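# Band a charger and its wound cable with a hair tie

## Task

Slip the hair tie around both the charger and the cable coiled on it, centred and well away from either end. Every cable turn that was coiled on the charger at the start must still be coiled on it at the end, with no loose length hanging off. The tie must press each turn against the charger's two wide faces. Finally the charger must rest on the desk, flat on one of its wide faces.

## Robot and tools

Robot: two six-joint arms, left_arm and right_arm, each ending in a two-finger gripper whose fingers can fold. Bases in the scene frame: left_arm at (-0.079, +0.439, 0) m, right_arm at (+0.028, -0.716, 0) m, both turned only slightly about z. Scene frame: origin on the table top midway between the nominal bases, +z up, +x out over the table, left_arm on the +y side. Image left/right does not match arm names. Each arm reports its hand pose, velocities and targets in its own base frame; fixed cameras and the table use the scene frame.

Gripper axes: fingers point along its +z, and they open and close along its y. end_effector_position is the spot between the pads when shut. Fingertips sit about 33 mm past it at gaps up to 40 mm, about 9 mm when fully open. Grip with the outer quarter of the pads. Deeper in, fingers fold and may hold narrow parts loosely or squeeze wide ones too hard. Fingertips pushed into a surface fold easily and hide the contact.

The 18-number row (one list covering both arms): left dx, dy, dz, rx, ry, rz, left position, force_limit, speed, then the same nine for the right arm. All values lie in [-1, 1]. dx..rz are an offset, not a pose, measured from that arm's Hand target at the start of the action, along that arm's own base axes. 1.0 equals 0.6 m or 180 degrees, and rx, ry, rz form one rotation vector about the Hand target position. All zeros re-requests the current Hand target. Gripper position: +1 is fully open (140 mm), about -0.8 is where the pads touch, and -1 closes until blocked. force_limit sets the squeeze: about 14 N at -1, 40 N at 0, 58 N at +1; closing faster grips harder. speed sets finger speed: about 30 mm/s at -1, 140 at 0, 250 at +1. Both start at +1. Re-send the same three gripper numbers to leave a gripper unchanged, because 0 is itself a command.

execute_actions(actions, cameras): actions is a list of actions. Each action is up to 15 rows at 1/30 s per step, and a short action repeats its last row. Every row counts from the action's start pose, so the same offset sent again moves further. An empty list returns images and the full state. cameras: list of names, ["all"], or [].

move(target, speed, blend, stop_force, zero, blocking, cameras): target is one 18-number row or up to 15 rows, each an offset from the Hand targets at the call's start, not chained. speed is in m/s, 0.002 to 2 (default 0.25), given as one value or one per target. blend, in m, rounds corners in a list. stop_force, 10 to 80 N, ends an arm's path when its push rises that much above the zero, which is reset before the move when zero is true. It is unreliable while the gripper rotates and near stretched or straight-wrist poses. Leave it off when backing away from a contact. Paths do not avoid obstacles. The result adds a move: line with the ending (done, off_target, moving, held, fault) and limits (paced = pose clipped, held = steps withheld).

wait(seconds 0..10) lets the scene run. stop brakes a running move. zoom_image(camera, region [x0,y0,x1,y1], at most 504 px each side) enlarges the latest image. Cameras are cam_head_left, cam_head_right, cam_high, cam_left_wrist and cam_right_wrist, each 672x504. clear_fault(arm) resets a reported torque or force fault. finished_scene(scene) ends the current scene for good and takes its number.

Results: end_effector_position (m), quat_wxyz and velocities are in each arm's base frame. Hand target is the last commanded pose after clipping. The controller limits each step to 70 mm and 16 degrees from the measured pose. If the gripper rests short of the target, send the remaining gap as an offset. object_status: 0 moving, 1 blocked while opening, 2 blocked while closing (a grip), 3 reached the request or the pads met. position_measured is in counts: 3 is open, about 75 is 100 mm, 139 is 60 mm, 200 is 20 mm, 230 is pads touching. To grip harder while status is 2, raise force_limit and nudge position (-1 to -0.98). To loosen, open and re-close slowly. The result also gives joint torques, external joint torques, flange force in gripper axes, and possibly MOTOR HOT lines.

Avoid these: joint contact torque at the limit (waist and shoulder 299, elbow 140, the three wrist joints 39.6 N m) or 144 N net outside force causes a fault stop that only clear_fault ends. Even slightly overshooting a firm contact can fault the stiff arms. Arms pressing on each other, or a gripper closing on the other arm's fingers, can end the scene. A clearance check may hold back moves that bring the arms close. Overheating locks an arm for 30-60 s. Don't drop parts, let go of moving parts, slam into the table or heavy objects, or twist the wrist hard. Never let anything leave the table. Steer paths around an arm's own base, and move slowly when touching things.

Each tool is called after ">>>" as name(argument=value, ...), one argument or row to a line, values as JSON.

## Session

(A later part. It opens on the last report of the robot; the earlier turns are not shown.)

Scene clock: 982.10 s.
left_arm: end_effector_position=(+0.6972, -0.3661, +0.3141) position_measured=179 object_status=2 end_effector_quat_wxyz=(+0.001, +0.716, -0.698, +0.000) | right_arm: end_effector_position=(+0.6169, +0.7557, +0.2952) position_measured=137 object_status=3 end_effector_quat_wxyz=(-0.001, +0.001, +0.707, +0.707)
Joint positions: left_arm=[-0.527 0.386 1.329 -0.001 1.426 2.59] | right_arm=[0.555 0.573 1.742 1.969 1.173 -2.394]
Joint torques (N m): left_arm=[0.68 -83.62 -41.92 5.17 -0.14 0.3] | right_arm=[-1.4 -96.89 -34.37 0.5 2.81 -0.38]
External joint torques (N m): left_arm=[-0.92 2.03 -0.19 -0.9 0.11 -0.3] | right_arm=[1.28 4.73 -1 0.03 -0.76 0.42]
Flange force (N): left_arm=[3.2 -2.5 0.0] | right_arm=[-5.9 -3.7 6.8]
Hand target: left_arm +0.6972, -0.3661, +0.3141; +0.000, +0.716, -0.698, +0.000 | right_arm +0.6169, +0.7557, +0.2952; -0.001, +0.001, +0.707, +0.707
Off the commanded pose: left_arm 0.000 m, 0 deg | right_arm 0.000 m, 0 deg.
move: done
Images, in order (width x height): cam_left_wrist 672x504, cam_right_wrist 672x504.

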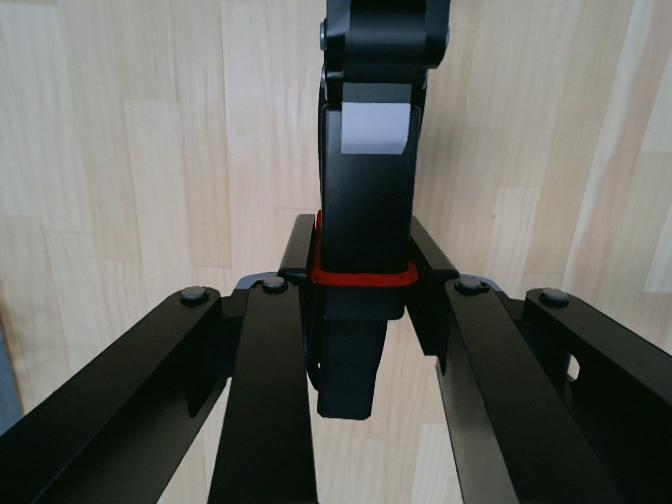

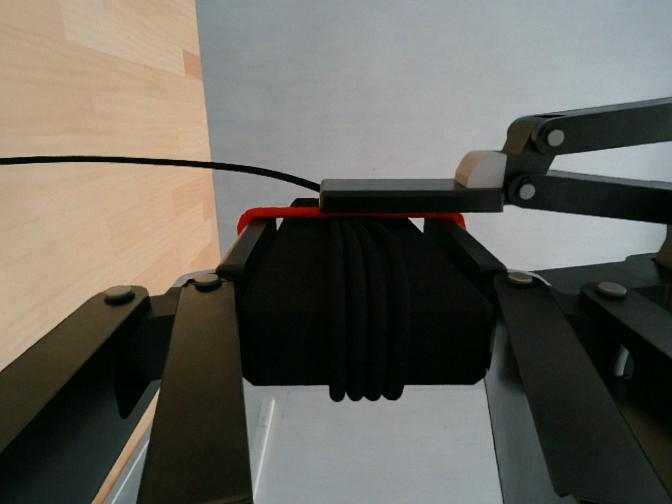

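>>> move(
  target=[
    [0,0,0,0,0,0,-1,-0.3,-1, 0,0,0,0,0,0,-1,-1,-1],
    [0,0,0,0,0,0,-0.1,-0.3,-1, 0,0,0,0,0,0,-1,-1,-1],
    [0,-0.0317,0,0,0,0,-0.1,-0.3,-1, 0,0,0,0,0,0,-1,-1,-1],
  ],
  speed=0.05,
  cameras=["cam_left_wrist","cam_right_wrist"],
)

>>> zoom_image(
  camera="cam_left_wrist",
  region=[200, 100, 520, 450],
)

Scene clock: 1002.77 s.
left_arm: end_effector_position=(+0.6972, -0.3851, +0.3141) position_measured=141 object_status=3 end_effector_quat_wxyz=(+0.000, +0.716, -0.698, +0.000) | right_arm: end_effector_position=(+0.6169, +0.7557, +0.2952) position_measured=148 object_status=2 end_effector_quat_wxyz=(-0.001, +0.001, +0.707, +0.707)
Joint positions: left_arm=[-0.548 0.401 1.308 -0.001 1.432 2.569] | right_arm=[0.555 0.573 1.742 1.969 1.173 -2.394]
Joint torques (N m): left_arm=[-1.64 -83.71 -40.58 4.18 0.19 0.3] | right_arm=[-1.87 -97.94 -36.47 1.55 2.54 -0.24]
External joint torques (N m): left_arm=[1.57 1.17 -1.38 0.08 -0.23 -0.3] | right_arm=[1.85 5.24 0.89 -1.02 -0.47 0.29]
Flange force (N): left_arm=[1.2 -5.2 -1.4] | right_arm=[-3.4 -4.9 4.4]
Hand target: left_arm +0.6972, -0.3852, +0.3141; +0.000, +0.716, -0.698, +0.000 | right_arm +0.6169, +0.7557, +0.2952; -0.001, +0.001, +0.707, +0.707
Off the commanded pose: left_arm 0.000 m, 0 deg | right_arm 0.000 m, 0 deg.
move: done
Images, in order (width x height): cam_left_wrist 672x504, cam_right_wrist 672x504.

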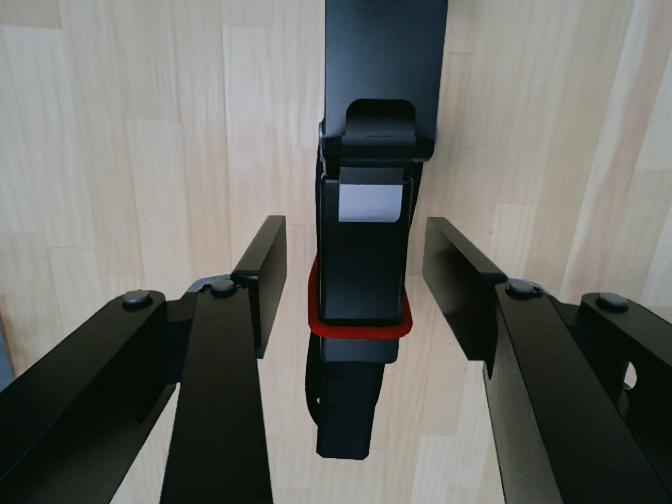

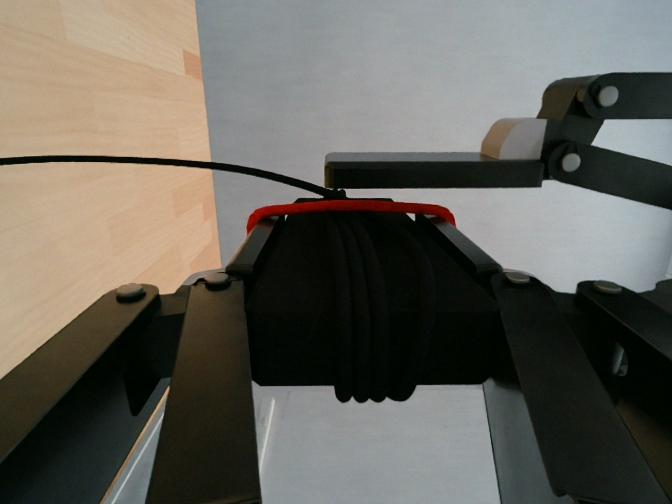

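Scaled by 1.440.

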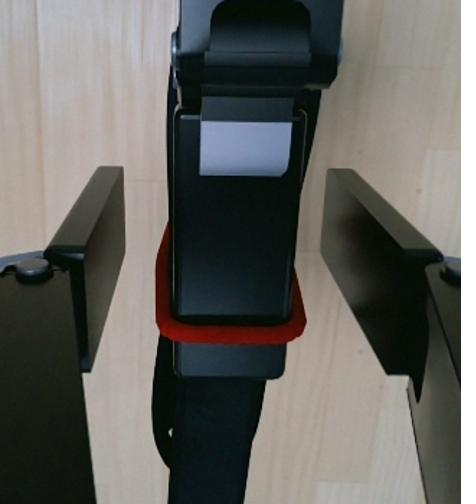

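>>> move(
  target=[
    [0,-0.006,0,0,0,0,-0.1,-0.3,-1, 0,0,0,0,0,0,-1,-1,-1],
    [0,-0.006,0,0,0,0,-1,-0.1,-1, 0,0,0,0,0,0,-1,-1,-1],
  ],
  speed=0.05,
  cameras=[],
)

>>> wait(
  seconds=1.0,
  cameras=["cam_left_wrist","cam_right_wrist"],
)

>>> zoom_image(
  camera="cam_left_wrist",
  region=[200, 100, 520, 450],
)

Scene clock: 1015.60 s.
left_arm: end_effector_position=(+0.6971, -0.3888, +0.3141) position_measured=187 object_status=0 end_effector_quat_wxyz=(+0.000, +0.716, -0.698, +0.000) | right_arm: end_effector_position=(+0.6170, +0.7557, +0.2952) position_measured=148 object_status=2 end_effector_quat_wxyz=(-0.001, +0.001, +0.707, +0.707)
Joint positions: left_arm=[-0.551 0.404 1.304 -0.001 1.434 2.565] | right_arm=[0.555 0.573 1.742 1.969 1.173 -2.394]
Joint torques (N m): left_arm=[4.55 -82.6 -41.49 6.82 -1.29 -0.06] | right_arm=[1.18 -100.9 -34.25 0.34 4.46 -0.22]
External joint torques (N m): left_arm=[-4.77 -0.31 -0.52 -2.57 1.25 0.06] | right_arm=[-1.26 8.57 -1.34 0.19 -2.4 0.27]
Flange force (N): left_arm=[5.8 1.8 -3.0] | right_arm=[-11.6 -7.2 8.6]
Hand target: left_arm +0.6972, -0.3888, +0.3141; +0.000, +0.716, -0.698, +0.000 | right_arm +0.6169, +0.7557, +0.2952; -0.001, +0.001, +0.707, +0.707
Off the commanded pose: left_arm 0.000 m, 0 deg | right_arm 0.000 m, 0 deg.
move: done
No camera images: "cameras" was empty.

Scene clock: 1016.60 s.
left_arm: end_effector_position=(+0.6972, -0.3888, +0.3141) position_measured=187 object_status=2 end_effector_quat_wxyz=(+0.000, +0.716, -0.698, +0.000) | right_arm: end_effector_position=(+0.6169, +0.7557, +0.2952) position_measured=148 object_status=2 end_effector_quat_wxyz=(-0.001, +0.001, +0.707, +0.707)
Joint positions: left_arm=[-0.551 0.404 1.304 -0.001 1.434 2.565] | right_arm=[0.555 0.573 1.742 1.969 1.173 -2.394]
Joint torques (N m): left_arm=[4.84 -82.86 -42.29 6.95 -1.53 -0.04] | right_arm=[2.1 -100.26 -33.69 0.04 4.5 -0.24]
External joint torques (N m): left_arm=[-4.81 -0.47 0.18 -2.68 1.5 0.04] | right_arm=[-2.24 7.62 -1.91 0.5 -2.44 0.28]
Flange force (N): left_arm=[5.0 3.4 -2.4] | right_arm=[-12.1 -6.0 7.8]
Hand target: left_arm +0.6972, -0.3888, +0.3141; +0.000, +0.716, -0.698, +0.000 | right_arm +0.6169, +0.7557, +0.2952; -0.001, +0.001, +0.707, +0.707
Tool commands: left_gripper/position=-1.0 left_gripper/force_limit=-0.1 left_gripper/speed=-1.0 right_gripper/position=-1.0 right_gripper/force_limit=-1.0 right_gripper/speed=-1.0
Off the commanded pose: left_arm 0.000 m, 0 deg | right_arm 0.000 m, 0 deg.
wait: 1.00 s; at rest by 0.17 s
Images, in order (width x height): cam_left_wrist 672x504, cam_right_wrist 672x504.

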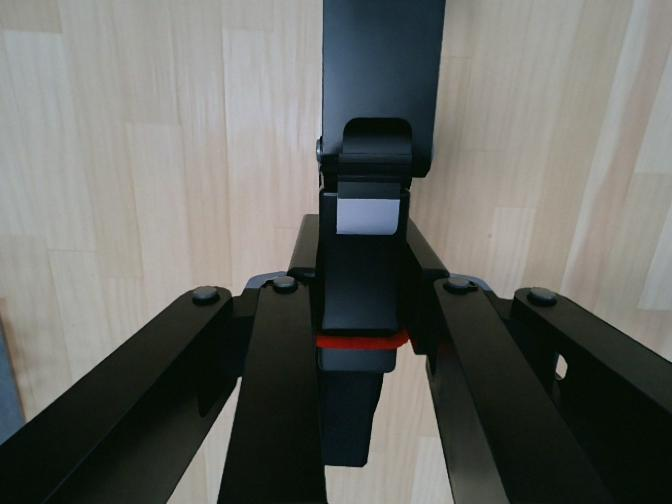

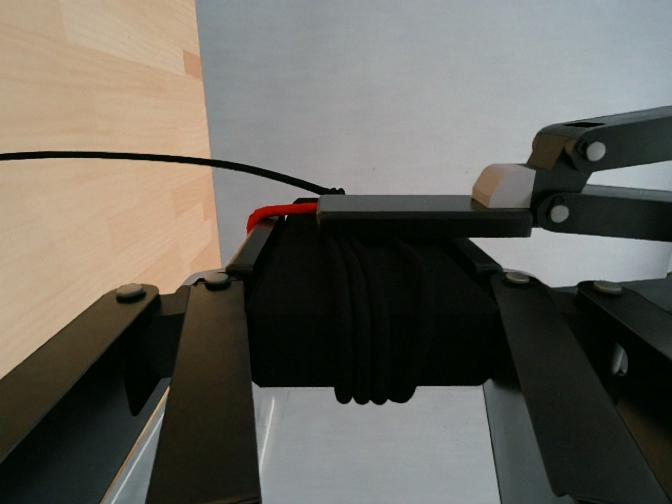

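Scaled by 1.440.

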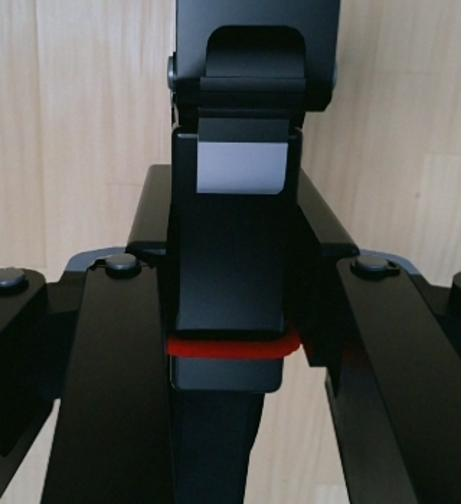

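>>> move(
  target=[
    [-0.0013,0,0,0,0,0,-1,-0.1,-1, 0,0,0,0,0,0,-1,-1,-1],
    [-0.0013,0,0,0,0,0,-1,-0.1,-1, 0,0,0,0,0,0,-0.055,-1,-1],
  ],
  speed=0.02,
  cameras=["cam_left_wrist","cam_right_wrist"],
)

>>> zoom_image(
  camera="cam_left_wrist",
  region=[200, 100, 520, 450],
)

Scene clock: 1022.13 s.
left_arm: end_effector_position=(+0.6964, -0.3887, +0.3141) position_measured=189 object_status=0 end_effector_quat_wxyz=(+0.000, +0.716, -0.698, +0.000) | right_arm: end_effector_position=(+0.6169, +0.7557, +0.2951) position_measured=137 object_status=1 end_effector_quat_wxyz=(-0.001, +0.001, +0.707, +0.707)
Joint positions: left_arm=[-0.552 0.403 1.305 -0.001 1.433 2.565] | right_arm=[0.555 0.573 1.742 1.969 1.173 -2.394]
Joint torques (N m): left_arm=[-3.42 -82.67 -35.19 2.91 2.87 0.2] | right_arm=[-10.3 -100.08 -41.22 4.64 1.41 -0.05]
External joint torques (N m): left_arm=[3.75 -0.64 -6.95 1.38 -2.91 -0.2] | right_arm=[10.19 7.54 5.7 -4.11 0.65 0.1]
Flange force (N): left_arm=[3.1 -13.9 -5.4] | right_arm=[6.1 -8.6 6.2]
Hand target: left_arm +0.6964, -0.3888, +0.3141; +0.000, +0.716, -0.698, +0.000 | right_arm +0.6169, +0.7557, +0.2952; -0.001, +0.001, +0.707, +0.707
Off the commanded pose: left_arm 0.000 m, 0 deg | right_arm 0.000 m, 0 deg.
move: done
Images, in order (width x height): cam_left_wrist 672x504, cam_right_wrist 672x504.

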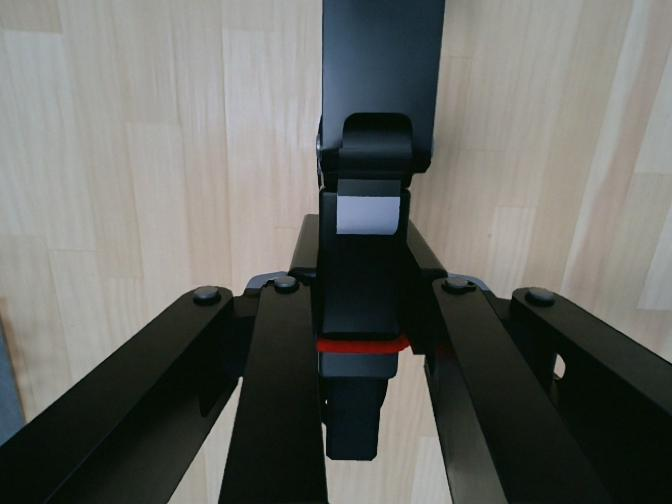

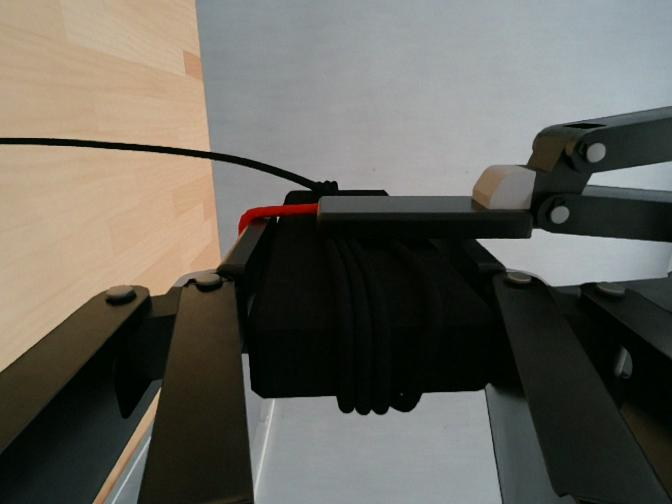

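Scaled by 1.440.

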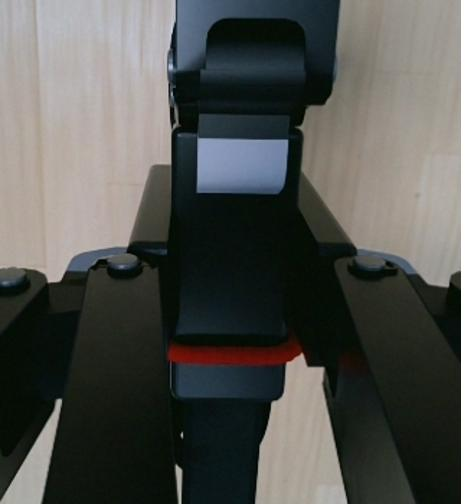

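>>> move(
  target=[
    [0,0,0,0,0,0,-1,-0.1,-1, 0,-0.02,0,0,0,0,-0.055,-1,-1],
  ],
  speed=0.03,
  cameras=["cam_left_wrist","cam_right_wrist"],
)

>>> zoom_image(
  camera="cam_left_wrist",
  region=[200, 100, 520, 480],
)

Scene clock: 1026.90 s.
left_arm: end_effector_position=(+0.6964, -0.3888, +0.3141) position_measured=189 object_status=2 end_effector_quat_wxyz=(+0.001, +0.716, -0.698, +0.000) | right_arm: end_effector_position=(+0.6169, +0.7437, +0.2952) position_measured=137 object_status=1 end_effector_quat_wxyz=(-0.001, +0.001, +0.707, +0.707)
Joint positions: left_arm=[-0.552 0.403 1.305 -0.001 1.433 2.565] | right_arm=[0.541 0.564 1.757 1.96 1.184 -2.396]
Joint torques (N m): left_arm=[2.6 -88.81 -37.2 5.57 4.14 0.19] | right_arm=[-15.46 -94.2 -35.44 3.46 -0.01 0.03]
External joint torques (N m): left_arm=[-2.98 5.58 -4.95 -1.3 -4.17 -0.19] | right_arm=[15.51 2.96 0.22 -2.9 2.07 0.01]
Flange force (N): left_arm=[12.5 -13.3 1.1] | right_arm=[5.4 -2.9 15.5]
Hand target: left_arm +0.6964, -0.3888, +0.3141; +0.000, +0.716, -0.698, +0.000 | right_arm +0.6169, +0.7437, +0.2952; -0.001, +0.001, +0.707, +0.707
Off the commanded pose: left_arm 0.000 m, 0 deg | right_arm 0.000 m, 0 deg.
move: done
Images, in order (width x height): cam_left_wrist 672x504, cam_right_wrist 672x504.

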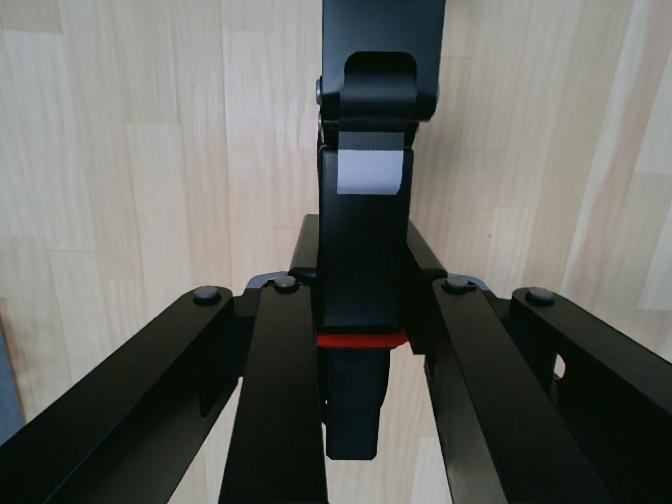

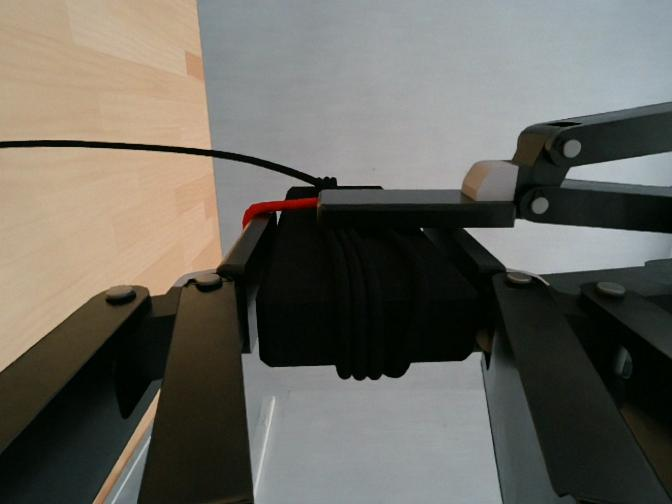

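Scaled by 1.326.

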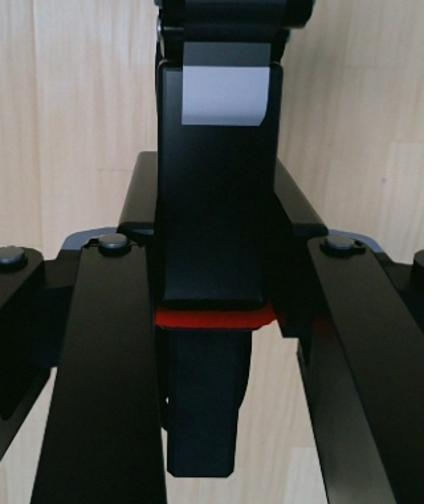

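>>> move(
  target=[
    [0.0006,0,0,0,0,0,-1,-0.1,-1, 0,-0.025,0,0,0,0,-0.055,-1,-1],
  ],
  speed=0.03,
  cameras=["cam_left_wrist","cam_right_wrist"],
)

>>> zoom_image(
  camera="cam_left_wrist",
  region=[200, 100, 520, 480],
)

Scene clock: 1031.50 s.
left_arm: end_effector_position=(+0.6968, -0.3887, +0.3141) position_measured=189 object_status=2 end_effector_quat_wxyz=(+0.000, +0.716, -0.698, +0.000) | right_arm: end_effector_position=(+0.6169, +0.7287, +0.2952) position_measured=136 object_status=3 end_effector_quat_wxyz=(-0.001, +0.001, +0.707, +0.707)
Joint positions: left_arm=[-0.552 0.403 1.305 -0.001 1.433 2.565] | right_arm=[0.524 0.555 1.775 1.949 1.199 -2.399]
Joint torques (N m): left_arm=[-0.42 -87.38 -40.41 4.54 1.57 0.29] | right_arm=[-6.63 -92.65 -34.9 1.94 1.07 -0.13]
External joint torques (N m): left_arm=[0.33 4.17 -1.7 -0.26 -1.6 -0.29] | right_arm=[6.64 2.09 -0.18 -1.33 1.01 0.18]
Flange force (N): left_arm=[4.9 -8.5 1.2] | right_arm=[0.7 -1.9 7.4]
Hand target: left_arm +0.6968, -0.3888, +0.3141; +0.000, +0.716, -0.698, +0.000 | right_arm +0.6169, +0.7287, +0.2952; -0.001, +0.001, +0.707, +0.707
Off the commanded pose: left_arm 0.000 m, 0 deg | right_arm 0.000 m, 0 deg.
move: done
Images, in order (width x height): cam_left_wrist 672x504, cam_right_wrist 672x504.

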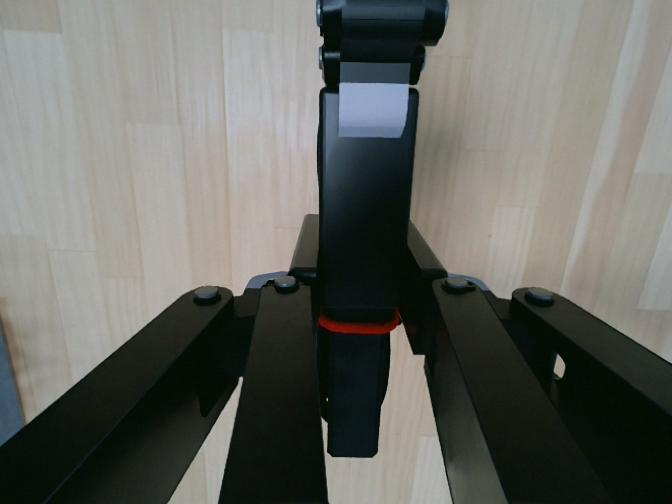

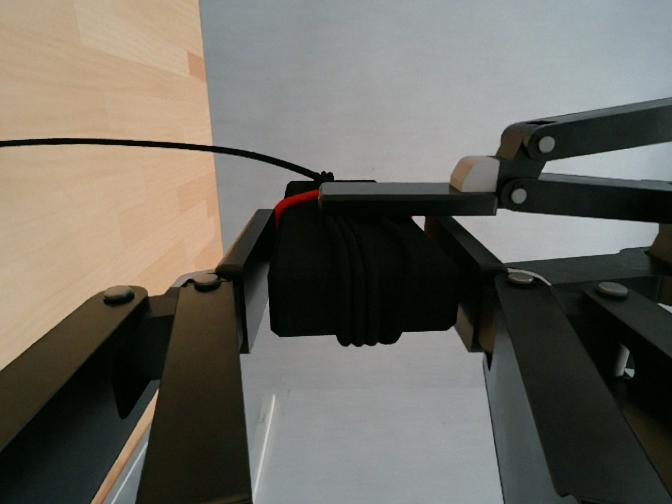

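Scaled by 1.326.

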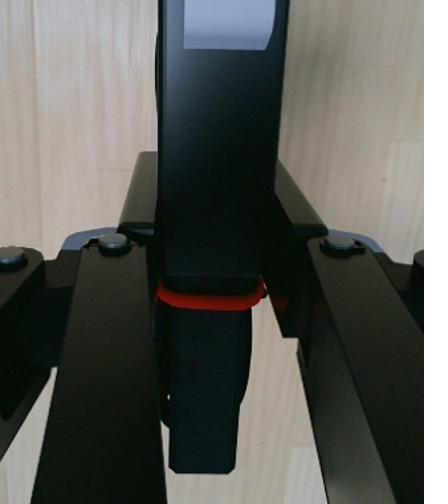

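>>> move(
  target=[
    [0,0,0,0,0,0,-1,-0.1,-1, 0,-0.25,0,0,0,0,-0.055,-1,-1],
  ],
  speed=0.08,
  cameras=["cam_left_wrist","cam_right_wrist","cam_high"],
)

>>> zoom_image(
  camera="cam_left_wrist",
  region=[200, 0, 520, 480],
)

>>> zoom_image(
  camera="cam_right_wrist",
  region=[230, 100, 520, 330],
)

Scene clock: 1038.30 s.
left_arm: end_effector_position=(+0.6968, -0.3888, +0.3141) position_measured=189 object_status=2 end_effector_quat_wxyz=(+0.000, +0.716, -0.698, +0.000) | right_arm: end_effector_position=(+0.6169, +0.5787, +0.2952) position_measured=136 object_status=3 end_effector_quat_wxyz=(-0.001, +0.001, +0.707, +0.707)
Joint positions: left_arm=[-0.552 0.403 1.305 -0.001 1.433 2.565] | right_arm=[0.328 0.473 1.919 1.815 1.35 -2.418]
Joint torques (N m): left_arm=[-1.24 -86.75 -42.14 4.22 0.2 0.29] | right_arm=[-2.02 -83.25 -32.4 1.5 1.85 -0.25]
External joint torques (N m): left_arm=[1.33 3.29 -0.04 0.07 -0.23 -0.29] | right_arm=[2.28 2.44 -0.55 -0.42 0.26 0.3]
Flange force (N): left_arm=[1.6 -5.3 1.1] | right_arm=[-3.1 -2.3 4.1]
Hand target: left_arm +0.6968, -0.3888, +0.3141; +0.000, +0.716, -0.698, +0.000 | right_arm +0.6169, +0.5787, +0.2952; -0.001, +0.001, +0.707, +0.707
Off the commanded pose: left_arm 0.000 m, 0 deg | right_arm 0.000 m, 0 deg.
move: done
Images, in order (width x height): cam_high 672x504, cam_left_wrist 672x504, cam_right_wrist 672x504.

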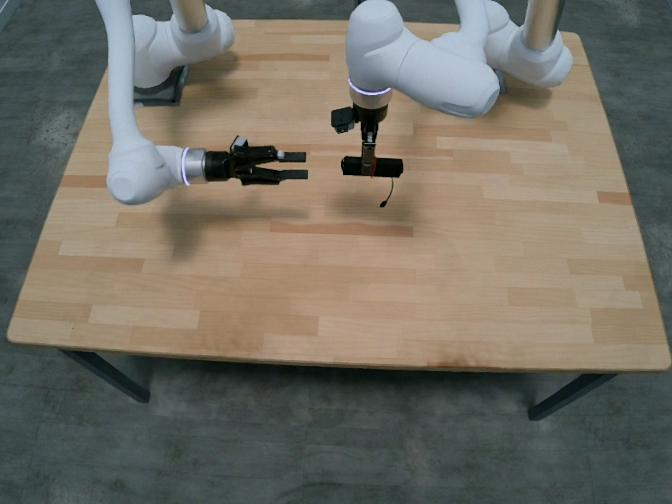

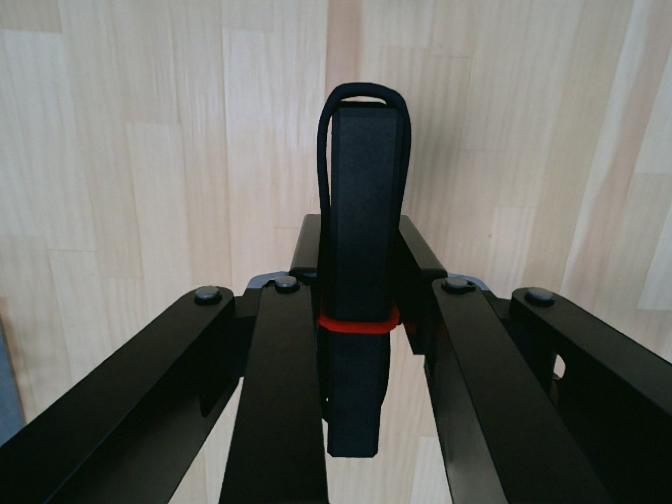

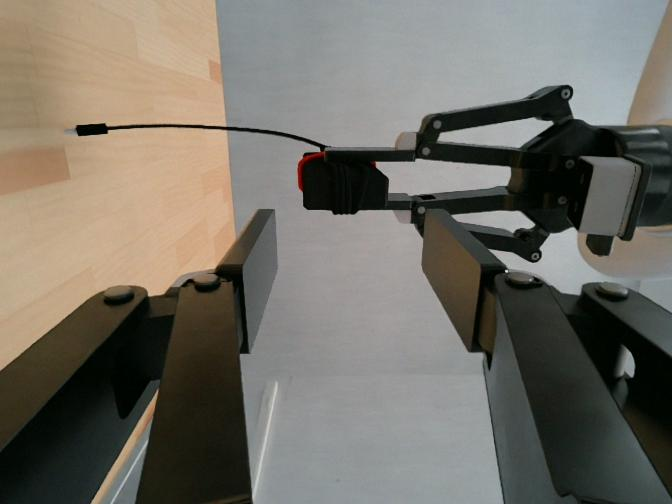

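Scaled by 1.050.

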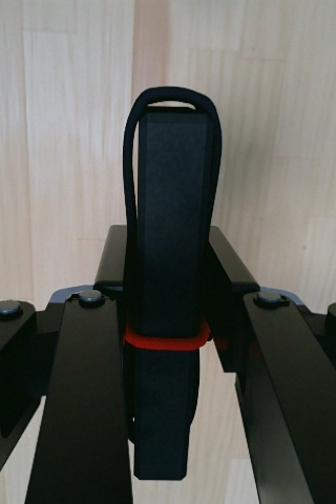

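Scaled by 1.738.

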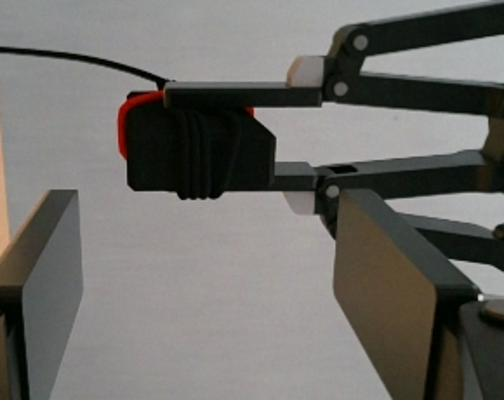

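>>> move(
  target=[
    [0,0,0,0,0,0,-1,-0.1,-1, 0,0.2055,0,0,0,0,-0.055,-1,-1],
    [0,0,0,0,0,0,-1,-0.1,-1, 0,0.2055,0,0,0,0,-1,-0.5,-1],
  ],
  speed=0.08,
  cameras=[],
)

>>> wait(
  seconds=1.0,
  cameras=["cam_left_wrist","cam_right_wrist"],
)

>>> zoom_image(
  camera="cam_right_wrist",
  region=[180, 120, 560, 450],
)

Scene clock: 1080.00 s.
left_arm: end_effector_position=(+0.6968, -0.3888, +0.3141) position_measured=189 object_status=2 end_effector_quat_wxyz=(+0.001, +0.716, -0.698, +0.000) | right_arm: end_effector_position=(+0.6169, +0.7020, +0.2952) position_measured=149 object_status=0 end_effector_quat_wxyz=(-0.001, +0.001, +0.707, +0.707)
Joint positions: left_arm=[-0.552 0.403 1.305 -0.001 1.433 2.565] | right_arm=[0.492 0.538 1.805 1.929 1.226 -2.404]
Joint torques (N m): left_arm=[0.37 -85.7 -40.6 5.05 0.69 0.25] | right_arm=[-3.89 -92.73 -34.44 1.59 2.41 -0.27]
External joint torques (N m): left_arm=[-0.98 2.89 -1.42 -0.8 -0.73 -0.25] | right_arm=[3.76 4.34 -0.31 -0.88 -0.33 0.32]
Flange force (N): left_arm=[5.2 -5.8 -0.2] | right_arm=[-3.5 -3.7 7.3]
Hand target: left_arm +0.6968, -0.3888, +0.3141; +0.000, +0.716, -0.698, +0.000 | right_arm +0.6169, +0.7020, +0.2952; -0.001, +0.001, +0.707, +0.707
Off the commanded pose: left_arm 0.000 m, 0 deg | right_arm 0.000 m, 0 deg.
move: done
No camera images: "cameras" was empty.

Scene clock: 1081.00 s.
left_arm: end_effector_position=(+0.6968, -0.3888, +0.3141) position_measured=189 object_status=2 end_effector_quat_wxyz=(+0.001, +0.716, -0.698, +0.000) | right_arm: end_effector_position=(+0.6169, +0.7020, +0.2952) position_measured=149 object_status=2 end_effector_quat_wxyz=(-0.001, +0.001, +0.707, +0.707)
Joint positions: left_arm=[-0.552 0.403 1.305 -0.001 1.433 2.565] | right_arm=[0.492 0.538 1.805 1.929 1.226 -2.404]
Joint torques (N m): left_arm=[0.93 -85.47 -40.61 5.03 0.69 0.35] | right_arm=[-3.9 -92.9 -34.48 1.6 2.38 -0.2]
External joint torques (N m): left_arm=[-0.4 2.24 -1.46 -0.74 -0.72 -0.35] | right_arm=[3.96 4.53 -0.15 -0.92 -0.31 0.24]
Flange force (N): left_arm=[4.2 -5.2 -0.4] | right_arm=[-3.2 -4.1 7.4]
Hand target: left_arm +0.6968, -0.3888, +0.3141; +0.000, +0.716, -0.698, +0.000 | right_arm +0.6169, +0.7020, +0.2952; -0.001, +0.001, +0.707, +0.707
Tool commands: left_gripper/position=-1.0 left_gripper/force_limit=-0.1 left_gripper/speed=-1.0 right_gripper/position=-1.0 right_gripper/force_limit=-0.5 right_gripper/speed=-1.0
Off the commanded pose: left_arm 0.000 m, 0 deg | right_arm 0.000 m, 0 deg.
wait: 1.00 s; at rest by 0.17 s
Images, in order (width x height): cam_left_wrist 672x504, cam_right_wrist 672x504.

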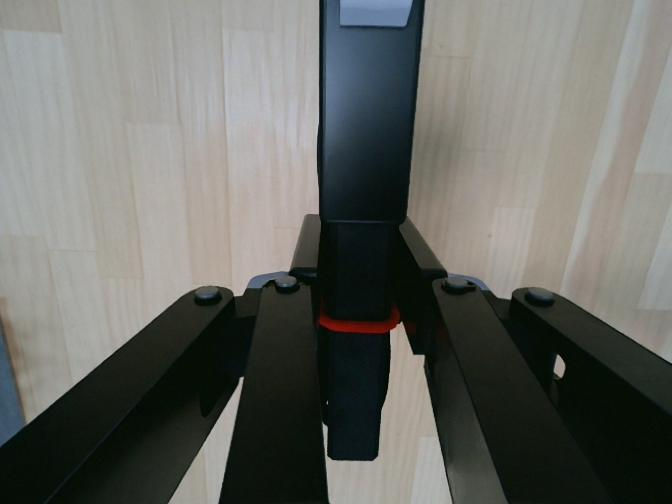

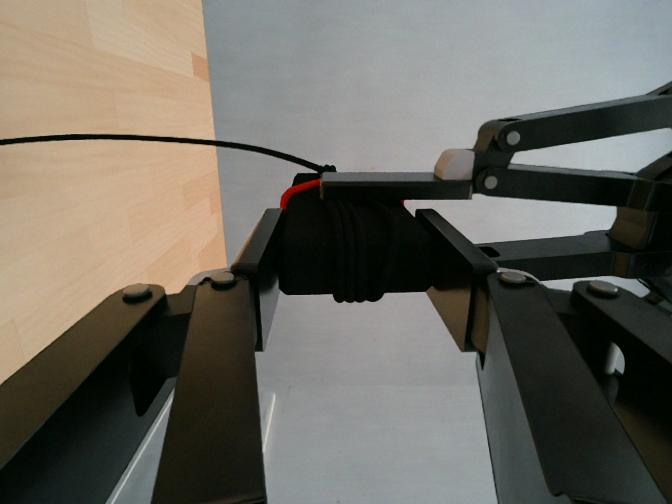

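Scaled by 1.326.

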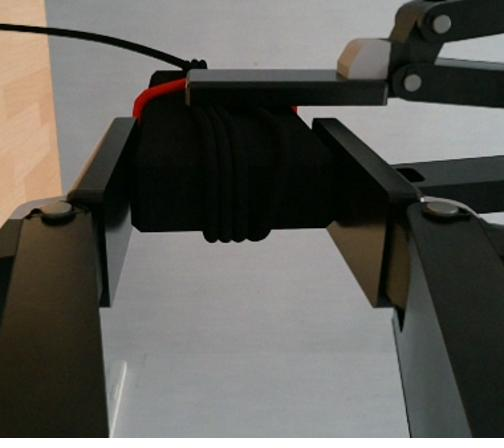

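>>> move(
  target=[
    [0,0,0,0,0,0,0.175,-0.1,-1, 0,0,0,0,0,0,-1,-0.5,-1],
    [0,0,0.25,0,0,0,0.175,-0.1,-1, 0,0,0,0,0,0,-1,-0.5,-1],
    [-0.0013,0.1113,0.25,0,0,0,0.175,-0.1,-1, 0,0,0,0,0.5,0,-1,-0.5,-1],
  ],
  speed=[0.05,0.15,0.25],
  cameras=["cam_left_wrist","cam_right_wrist","cam_high"],
)

>>> zoom_image(
  camera="cam_left_wrist",
  region=[200, 0, 520, 330],
)

>>> zoom_image(
  camera="cam_right_wrist",
  region=[180, 120, 560, 400],
)

Scene clock: 1094.10 s.
left_arm: end_effector_position=(+0.6960, -0.3220, +0.4641) position_measured=107 object_status=3 end_effector_quat_wxyz=(+0.000, +0.716, -0.698, +0.000) | right_arm: end_effector_position=(+0.6168, +0.7021, +0.2952) position_measured=149 object_status=2 end_effector_quat_wxyz=(+0.500, -0.501, -0.499, -0.499)
Joint positions: left_arm=[-0.478 0.346 1.116 -0.001 1.679 2.639] | right_arm=[0.492 0.538 1.805 1.928 1.225 -0.833]
Joint torques (N m): left_arm=[-1.5 -79.36 -40.84 4.22 0.2 0.31] | right_arm=[-2.15 -93.52 -35.62 1.69 2.53 -0.28]
External joint torques (N m): left_arm=[1.12 1.9 -1.32 0.04 -0.24 -0.31] | right_arm=[1.99 5.09 1.08 -1.01 -0.45 0.28]
Flange force (N): left_arm=[2.0 -6.3 -2.7] | right_arm=[-5.1 2.9 4.1]
Hand target: left_arm +0.6960, -0.3220, +0.4641; +0.000, +0.716, -0.698, +0.000 | right_arm +0.6169, +0.7020, +0.2952; +0.500, -0.501, -0.499, -0.499
Off the commanded pose: left_arm 0.000 m, 0 deg | right_arm 0.000 m, 0 deg.
move: done
Images, in order (width x height): cam_high 672x504, cam_left_wrist 672x504, cam_right_wrist 672x504.

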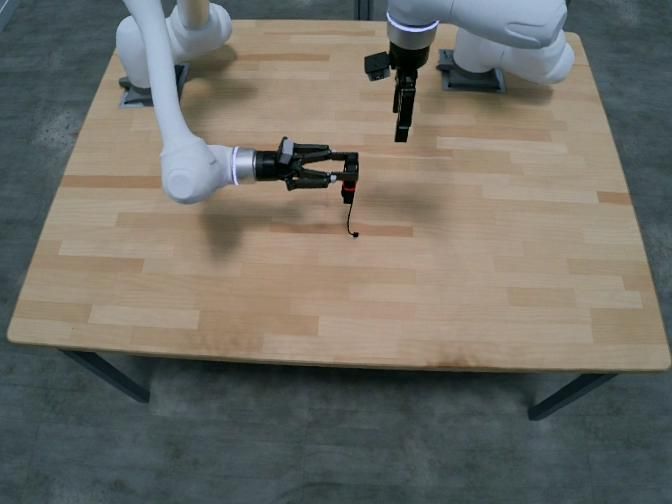

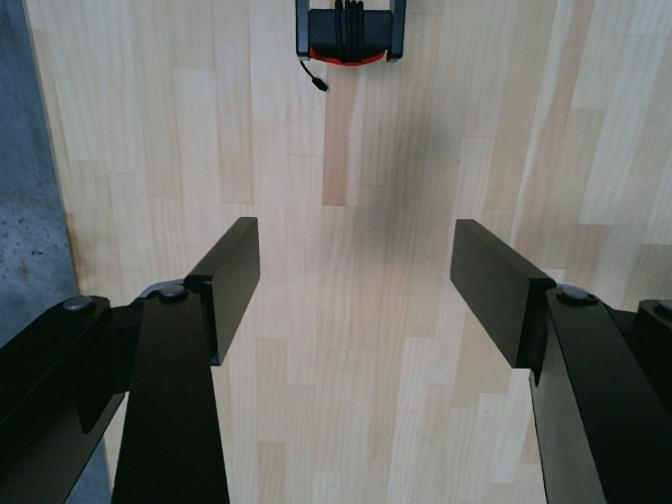

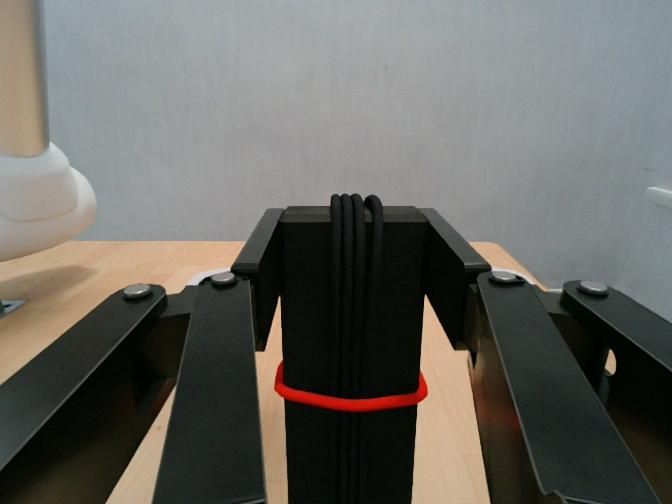

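Scaled by 1.527.

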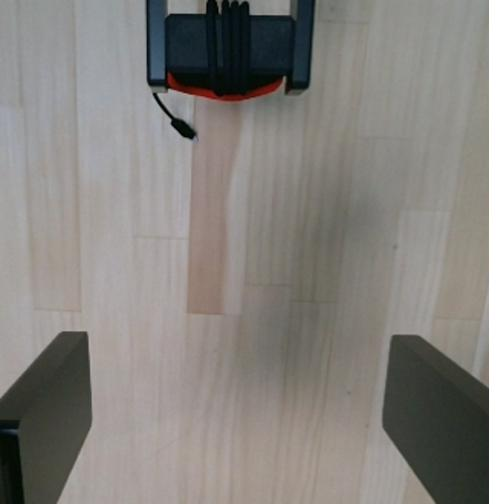

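Scaled by 1.326.

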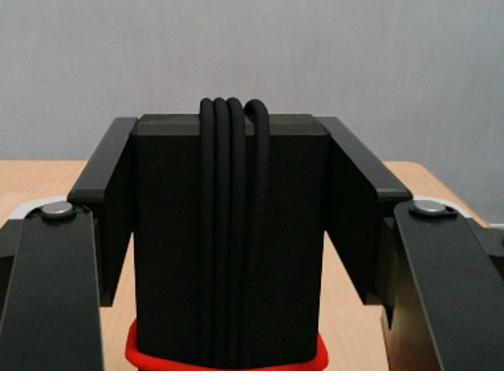

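>>> move(
  target=[
    [-0.1,0.3,0,0,0,0,0.175,-0.1,-1, 0,0,0,0,0,0,-0.98,0.5,-1],
    [-0.243,0.453,0,0,0,0,0.175,-0.1,-1, 0,0,0,0,0,0,-0.98,0.5,-1],
  ],
  speed=0.3,
  blend=[0.05,0],
)

>>> move(
  target=[0,0,0,0,0,0,0.175,-0.1,-1, 0,0,0,-0.25,0,0,-0.98,0.5,-1],
  speed=0.15,
  cameras=["cam_right_wrist","cam_high","cam_head_right"],
)

>>> zoom_image(
  camera="cam_high",
  region=[260, 90, 440, 260],
)

Scene clock: 1132.30 s.
left_arm: end_effector_position=(+0.5502, -0.0502, +0.4640) position_measured=107 object_status=3 end_effector_quat_wxyz=(+0.000, +0.716, -0.698, +0.000) | right_arm: end_effector_position=(+0.6169, +0.7020, +0.2952) position_measured=152 object_status=2 end_effector_quat_wxyz=(+0.500, -0.501, -0.499, -0.500)
Joint positions: left_arm=[-0.153 -0.011 1.539 -0.001 1.614 2.964] | right_arm=[0.492 0.538 1.805 1.928 1.225 -0.833]
Joint torques (N m): left_arm=[-1.63 -43.98 -41.02 4.22 0.24 0.33] | right_arm=[-2.07 -93.75 -35.44 1.69 2.5 -0.3]
External joint torques (N m): left_arm=[1.69 2.63 -1.45 0.09 -0.26 -0.33] | right_arm=[2.17 4.86 0.61 -1.02 -0.41 0.3]
Flange force (N): left_arm=[-1.7 -7.0 -2.4] | right_arm=[-4.6 3.5 4.6]
Hand target: left_arm +0.5502, -0.0502, +0.4641; +0.000, +0.716, -0.698, +0.000 | right_arm +0.6169, +0.7020, +0.2952; +0.500, -0.501, -0.499, -0.499
Off the commanded pose: left_arm 0.000 m, 0 deg | right_arm 0.000 m, 0 deg.
move: done; blend cut to 0 m at target 1

Scene clock: 1135.30 s.
left_arm: end_effector_position=(+0.5502, -0.0502, +0.4641) position_measured=107 object_status=3 end_effector_quat_wxyz=(+0.000, +0.716, -0.698, +0.000) | right_arm: end_effector_position=(+0.6169, +0.7020, +0.2952) position_measured=152 object_status=2 end_effector_quat_wxyz=(-0.271, +0.654, +0.653, +0.270)
Joint positions: left_arm=[-0.153 -0.011 1.539 -0.001 1.614 2.964] | right_arm=[0.603 0.41 1.509 0.834 0.904 0.176]
Joint torques (N m): left_arm=[-1.57 -43.03 -40.99 4.22 0.18 0.29] | right_arm=[-2.07 -89.35 -43.23 5.27 -0.71 -0.28]
External joint torques (N m): left_arm=[1.47 1.85 -1.43 0.07 -0.2 -0.29] | right_arm=[2.09 4.98 0.96 -0.95 0.36 0.28]
Flange force (N): left_arm=[-1.5 -5.6 -2.4] | right_arm=[2.9 3.3 5.8]
Hand target: left_arm +0.5502, -0.0502, +0.4641; +0.000, +0.716, -0.698, +0.000 | right_arm +0.6169, +0.7020, +0.2952; -0.271, +0.654, +0.653, +0.270
Off the commanded pose: left_arm 0.000 m, 0 deg | right_arm 0.000 m, 0 deg.
move: done
Images, in order (width x height): cam_head_right 672x504, cam_high 672x504, cam_right_wrist 672x504.

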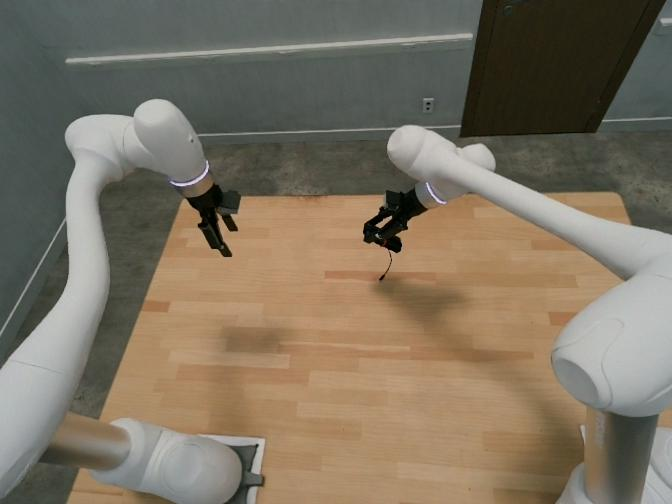

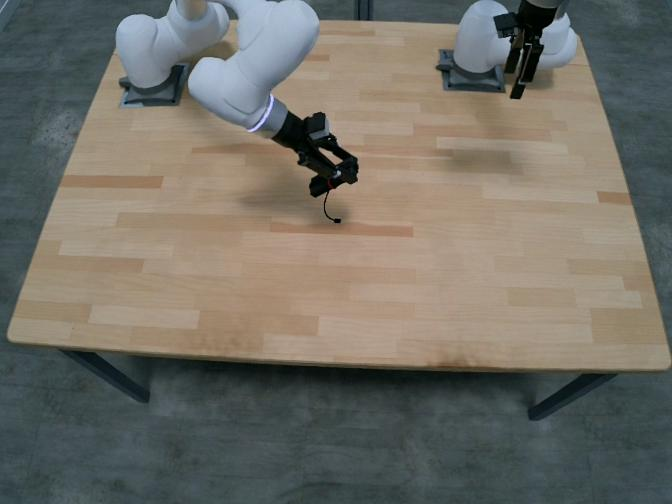

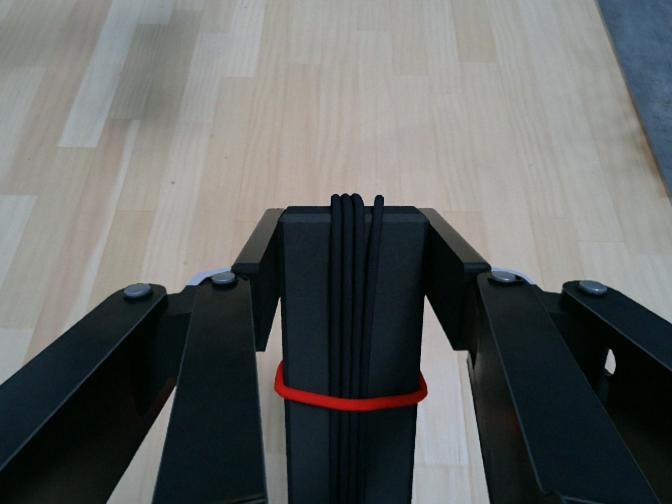

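Scaled by 2.800.

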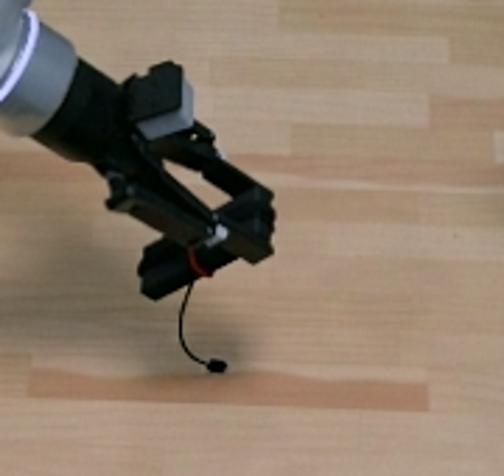

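>>> move(
  target=[
    [0,0,0,0,0,0,0.175,-0.1,-1, 0,0,0,-0.25,0,0,-0.98,0.5,-1],
    [0,0,0,0,0,0,0.175,-0.1,-1, 0,0,-0.2,-0.25,0,0,-0.98,0.5,-1],
  ],
  speed=[0.15,0.1],
  cameras=["cam_right_wrist","cam_high","cam_head_right","cam_left_wrist"],
)

>>> zoom_image(
  camera="cam_high",
  region=[260, 90, 440, 260],
)

>>> zoom_image(
  camera="cam_head_right",
  region=[320, 180, 480, 320],
)

Scene clock: 1152.63 s.
left_arm: end_effector_position=(+0.5502, -0.0502, +0.4641) position_measured=107 object_status=3 end_effector_quat_wxyz=(+0.000, +0.716, -0.698, +0.000) | right_arm: end_effector_position=(+0.6169, +0.7020, +0.1752) position_measured=152 object_status=2 end_effector_quat_wxyz=(+0.000, +0.708, +0.706, +0.000)
Joint positions: left_arm=[-0.153 -0.011 1.539 -0.001 1.614 2.964] | right_arm=[0.813 0.679 1.121 0 1.341 0.815]
Joint torques (N m): left_arm=[-1.16 -43.51 -40.9 4.21 0.21 0.29] | right_arm=[-2.09 -113.59 -42.3 4.69 -0.13 -0.29]
External joint torques (N m): left_arm=[1.2 2.18 -1.56 0.1 -0.22 -0.29] | right_arm=[1.83 5.41 0.51 -0.38 0.08 0.29]
Flange force (N): left_arm=[-0.9 -6.3 -2.7] | right_arm=[7.6 3.6 2.7]
Hand target: left_arm +0.5502, -0.0502, +0.4641; +0.000, +0.716, -0.698, +0.000 | right_arm +0.6169, +0.7020, +0.1752; +0.000, +0.708, +0.706, +0.000
Off the commanded pose: left_arm 0.000 m, 0 deg | right_arm 0.000 m, 0 deg.
move: done
Images, in order (width x height): cam_head_right 672x504, cam_high 672x504, cam_left_wrist 672x504, cam_right_wrist 672x504.

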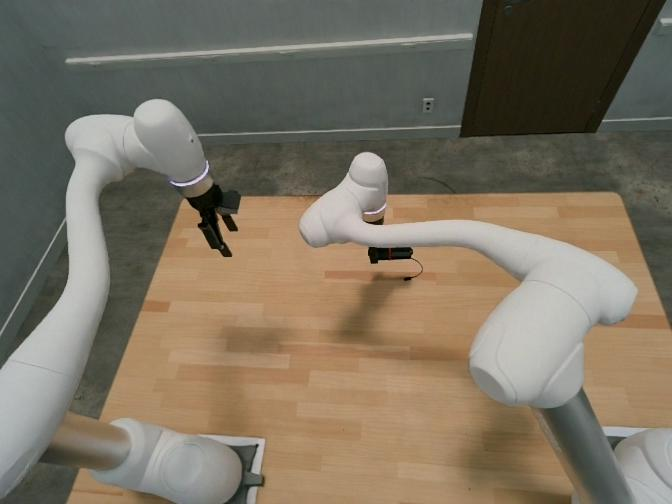

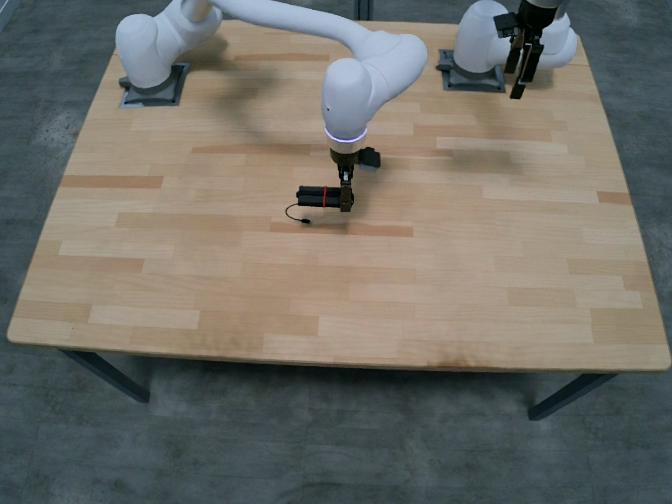

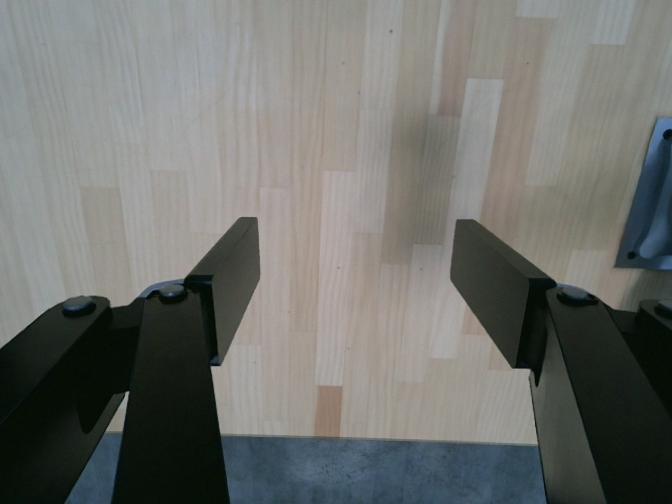

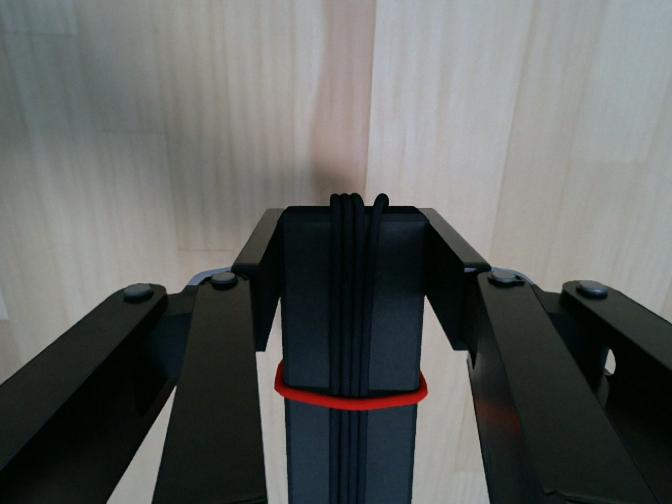

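Scaled by 2.800.

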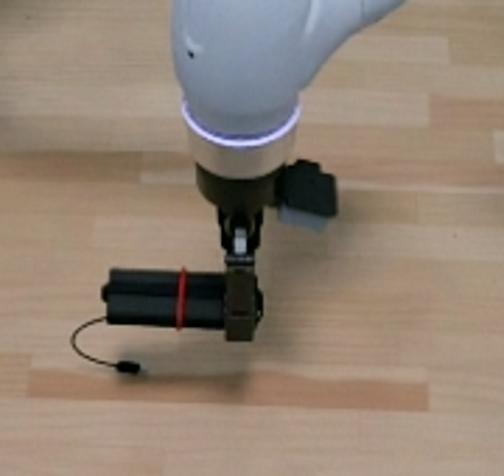

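Scaled by 3.150.

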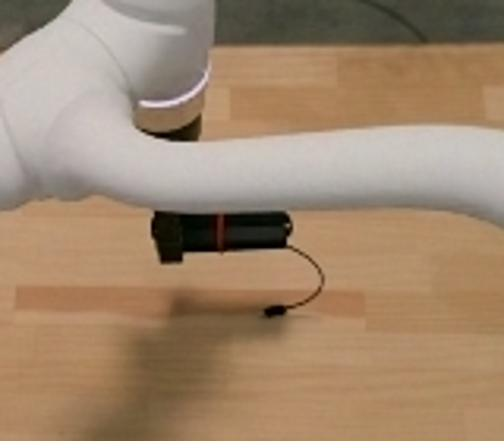

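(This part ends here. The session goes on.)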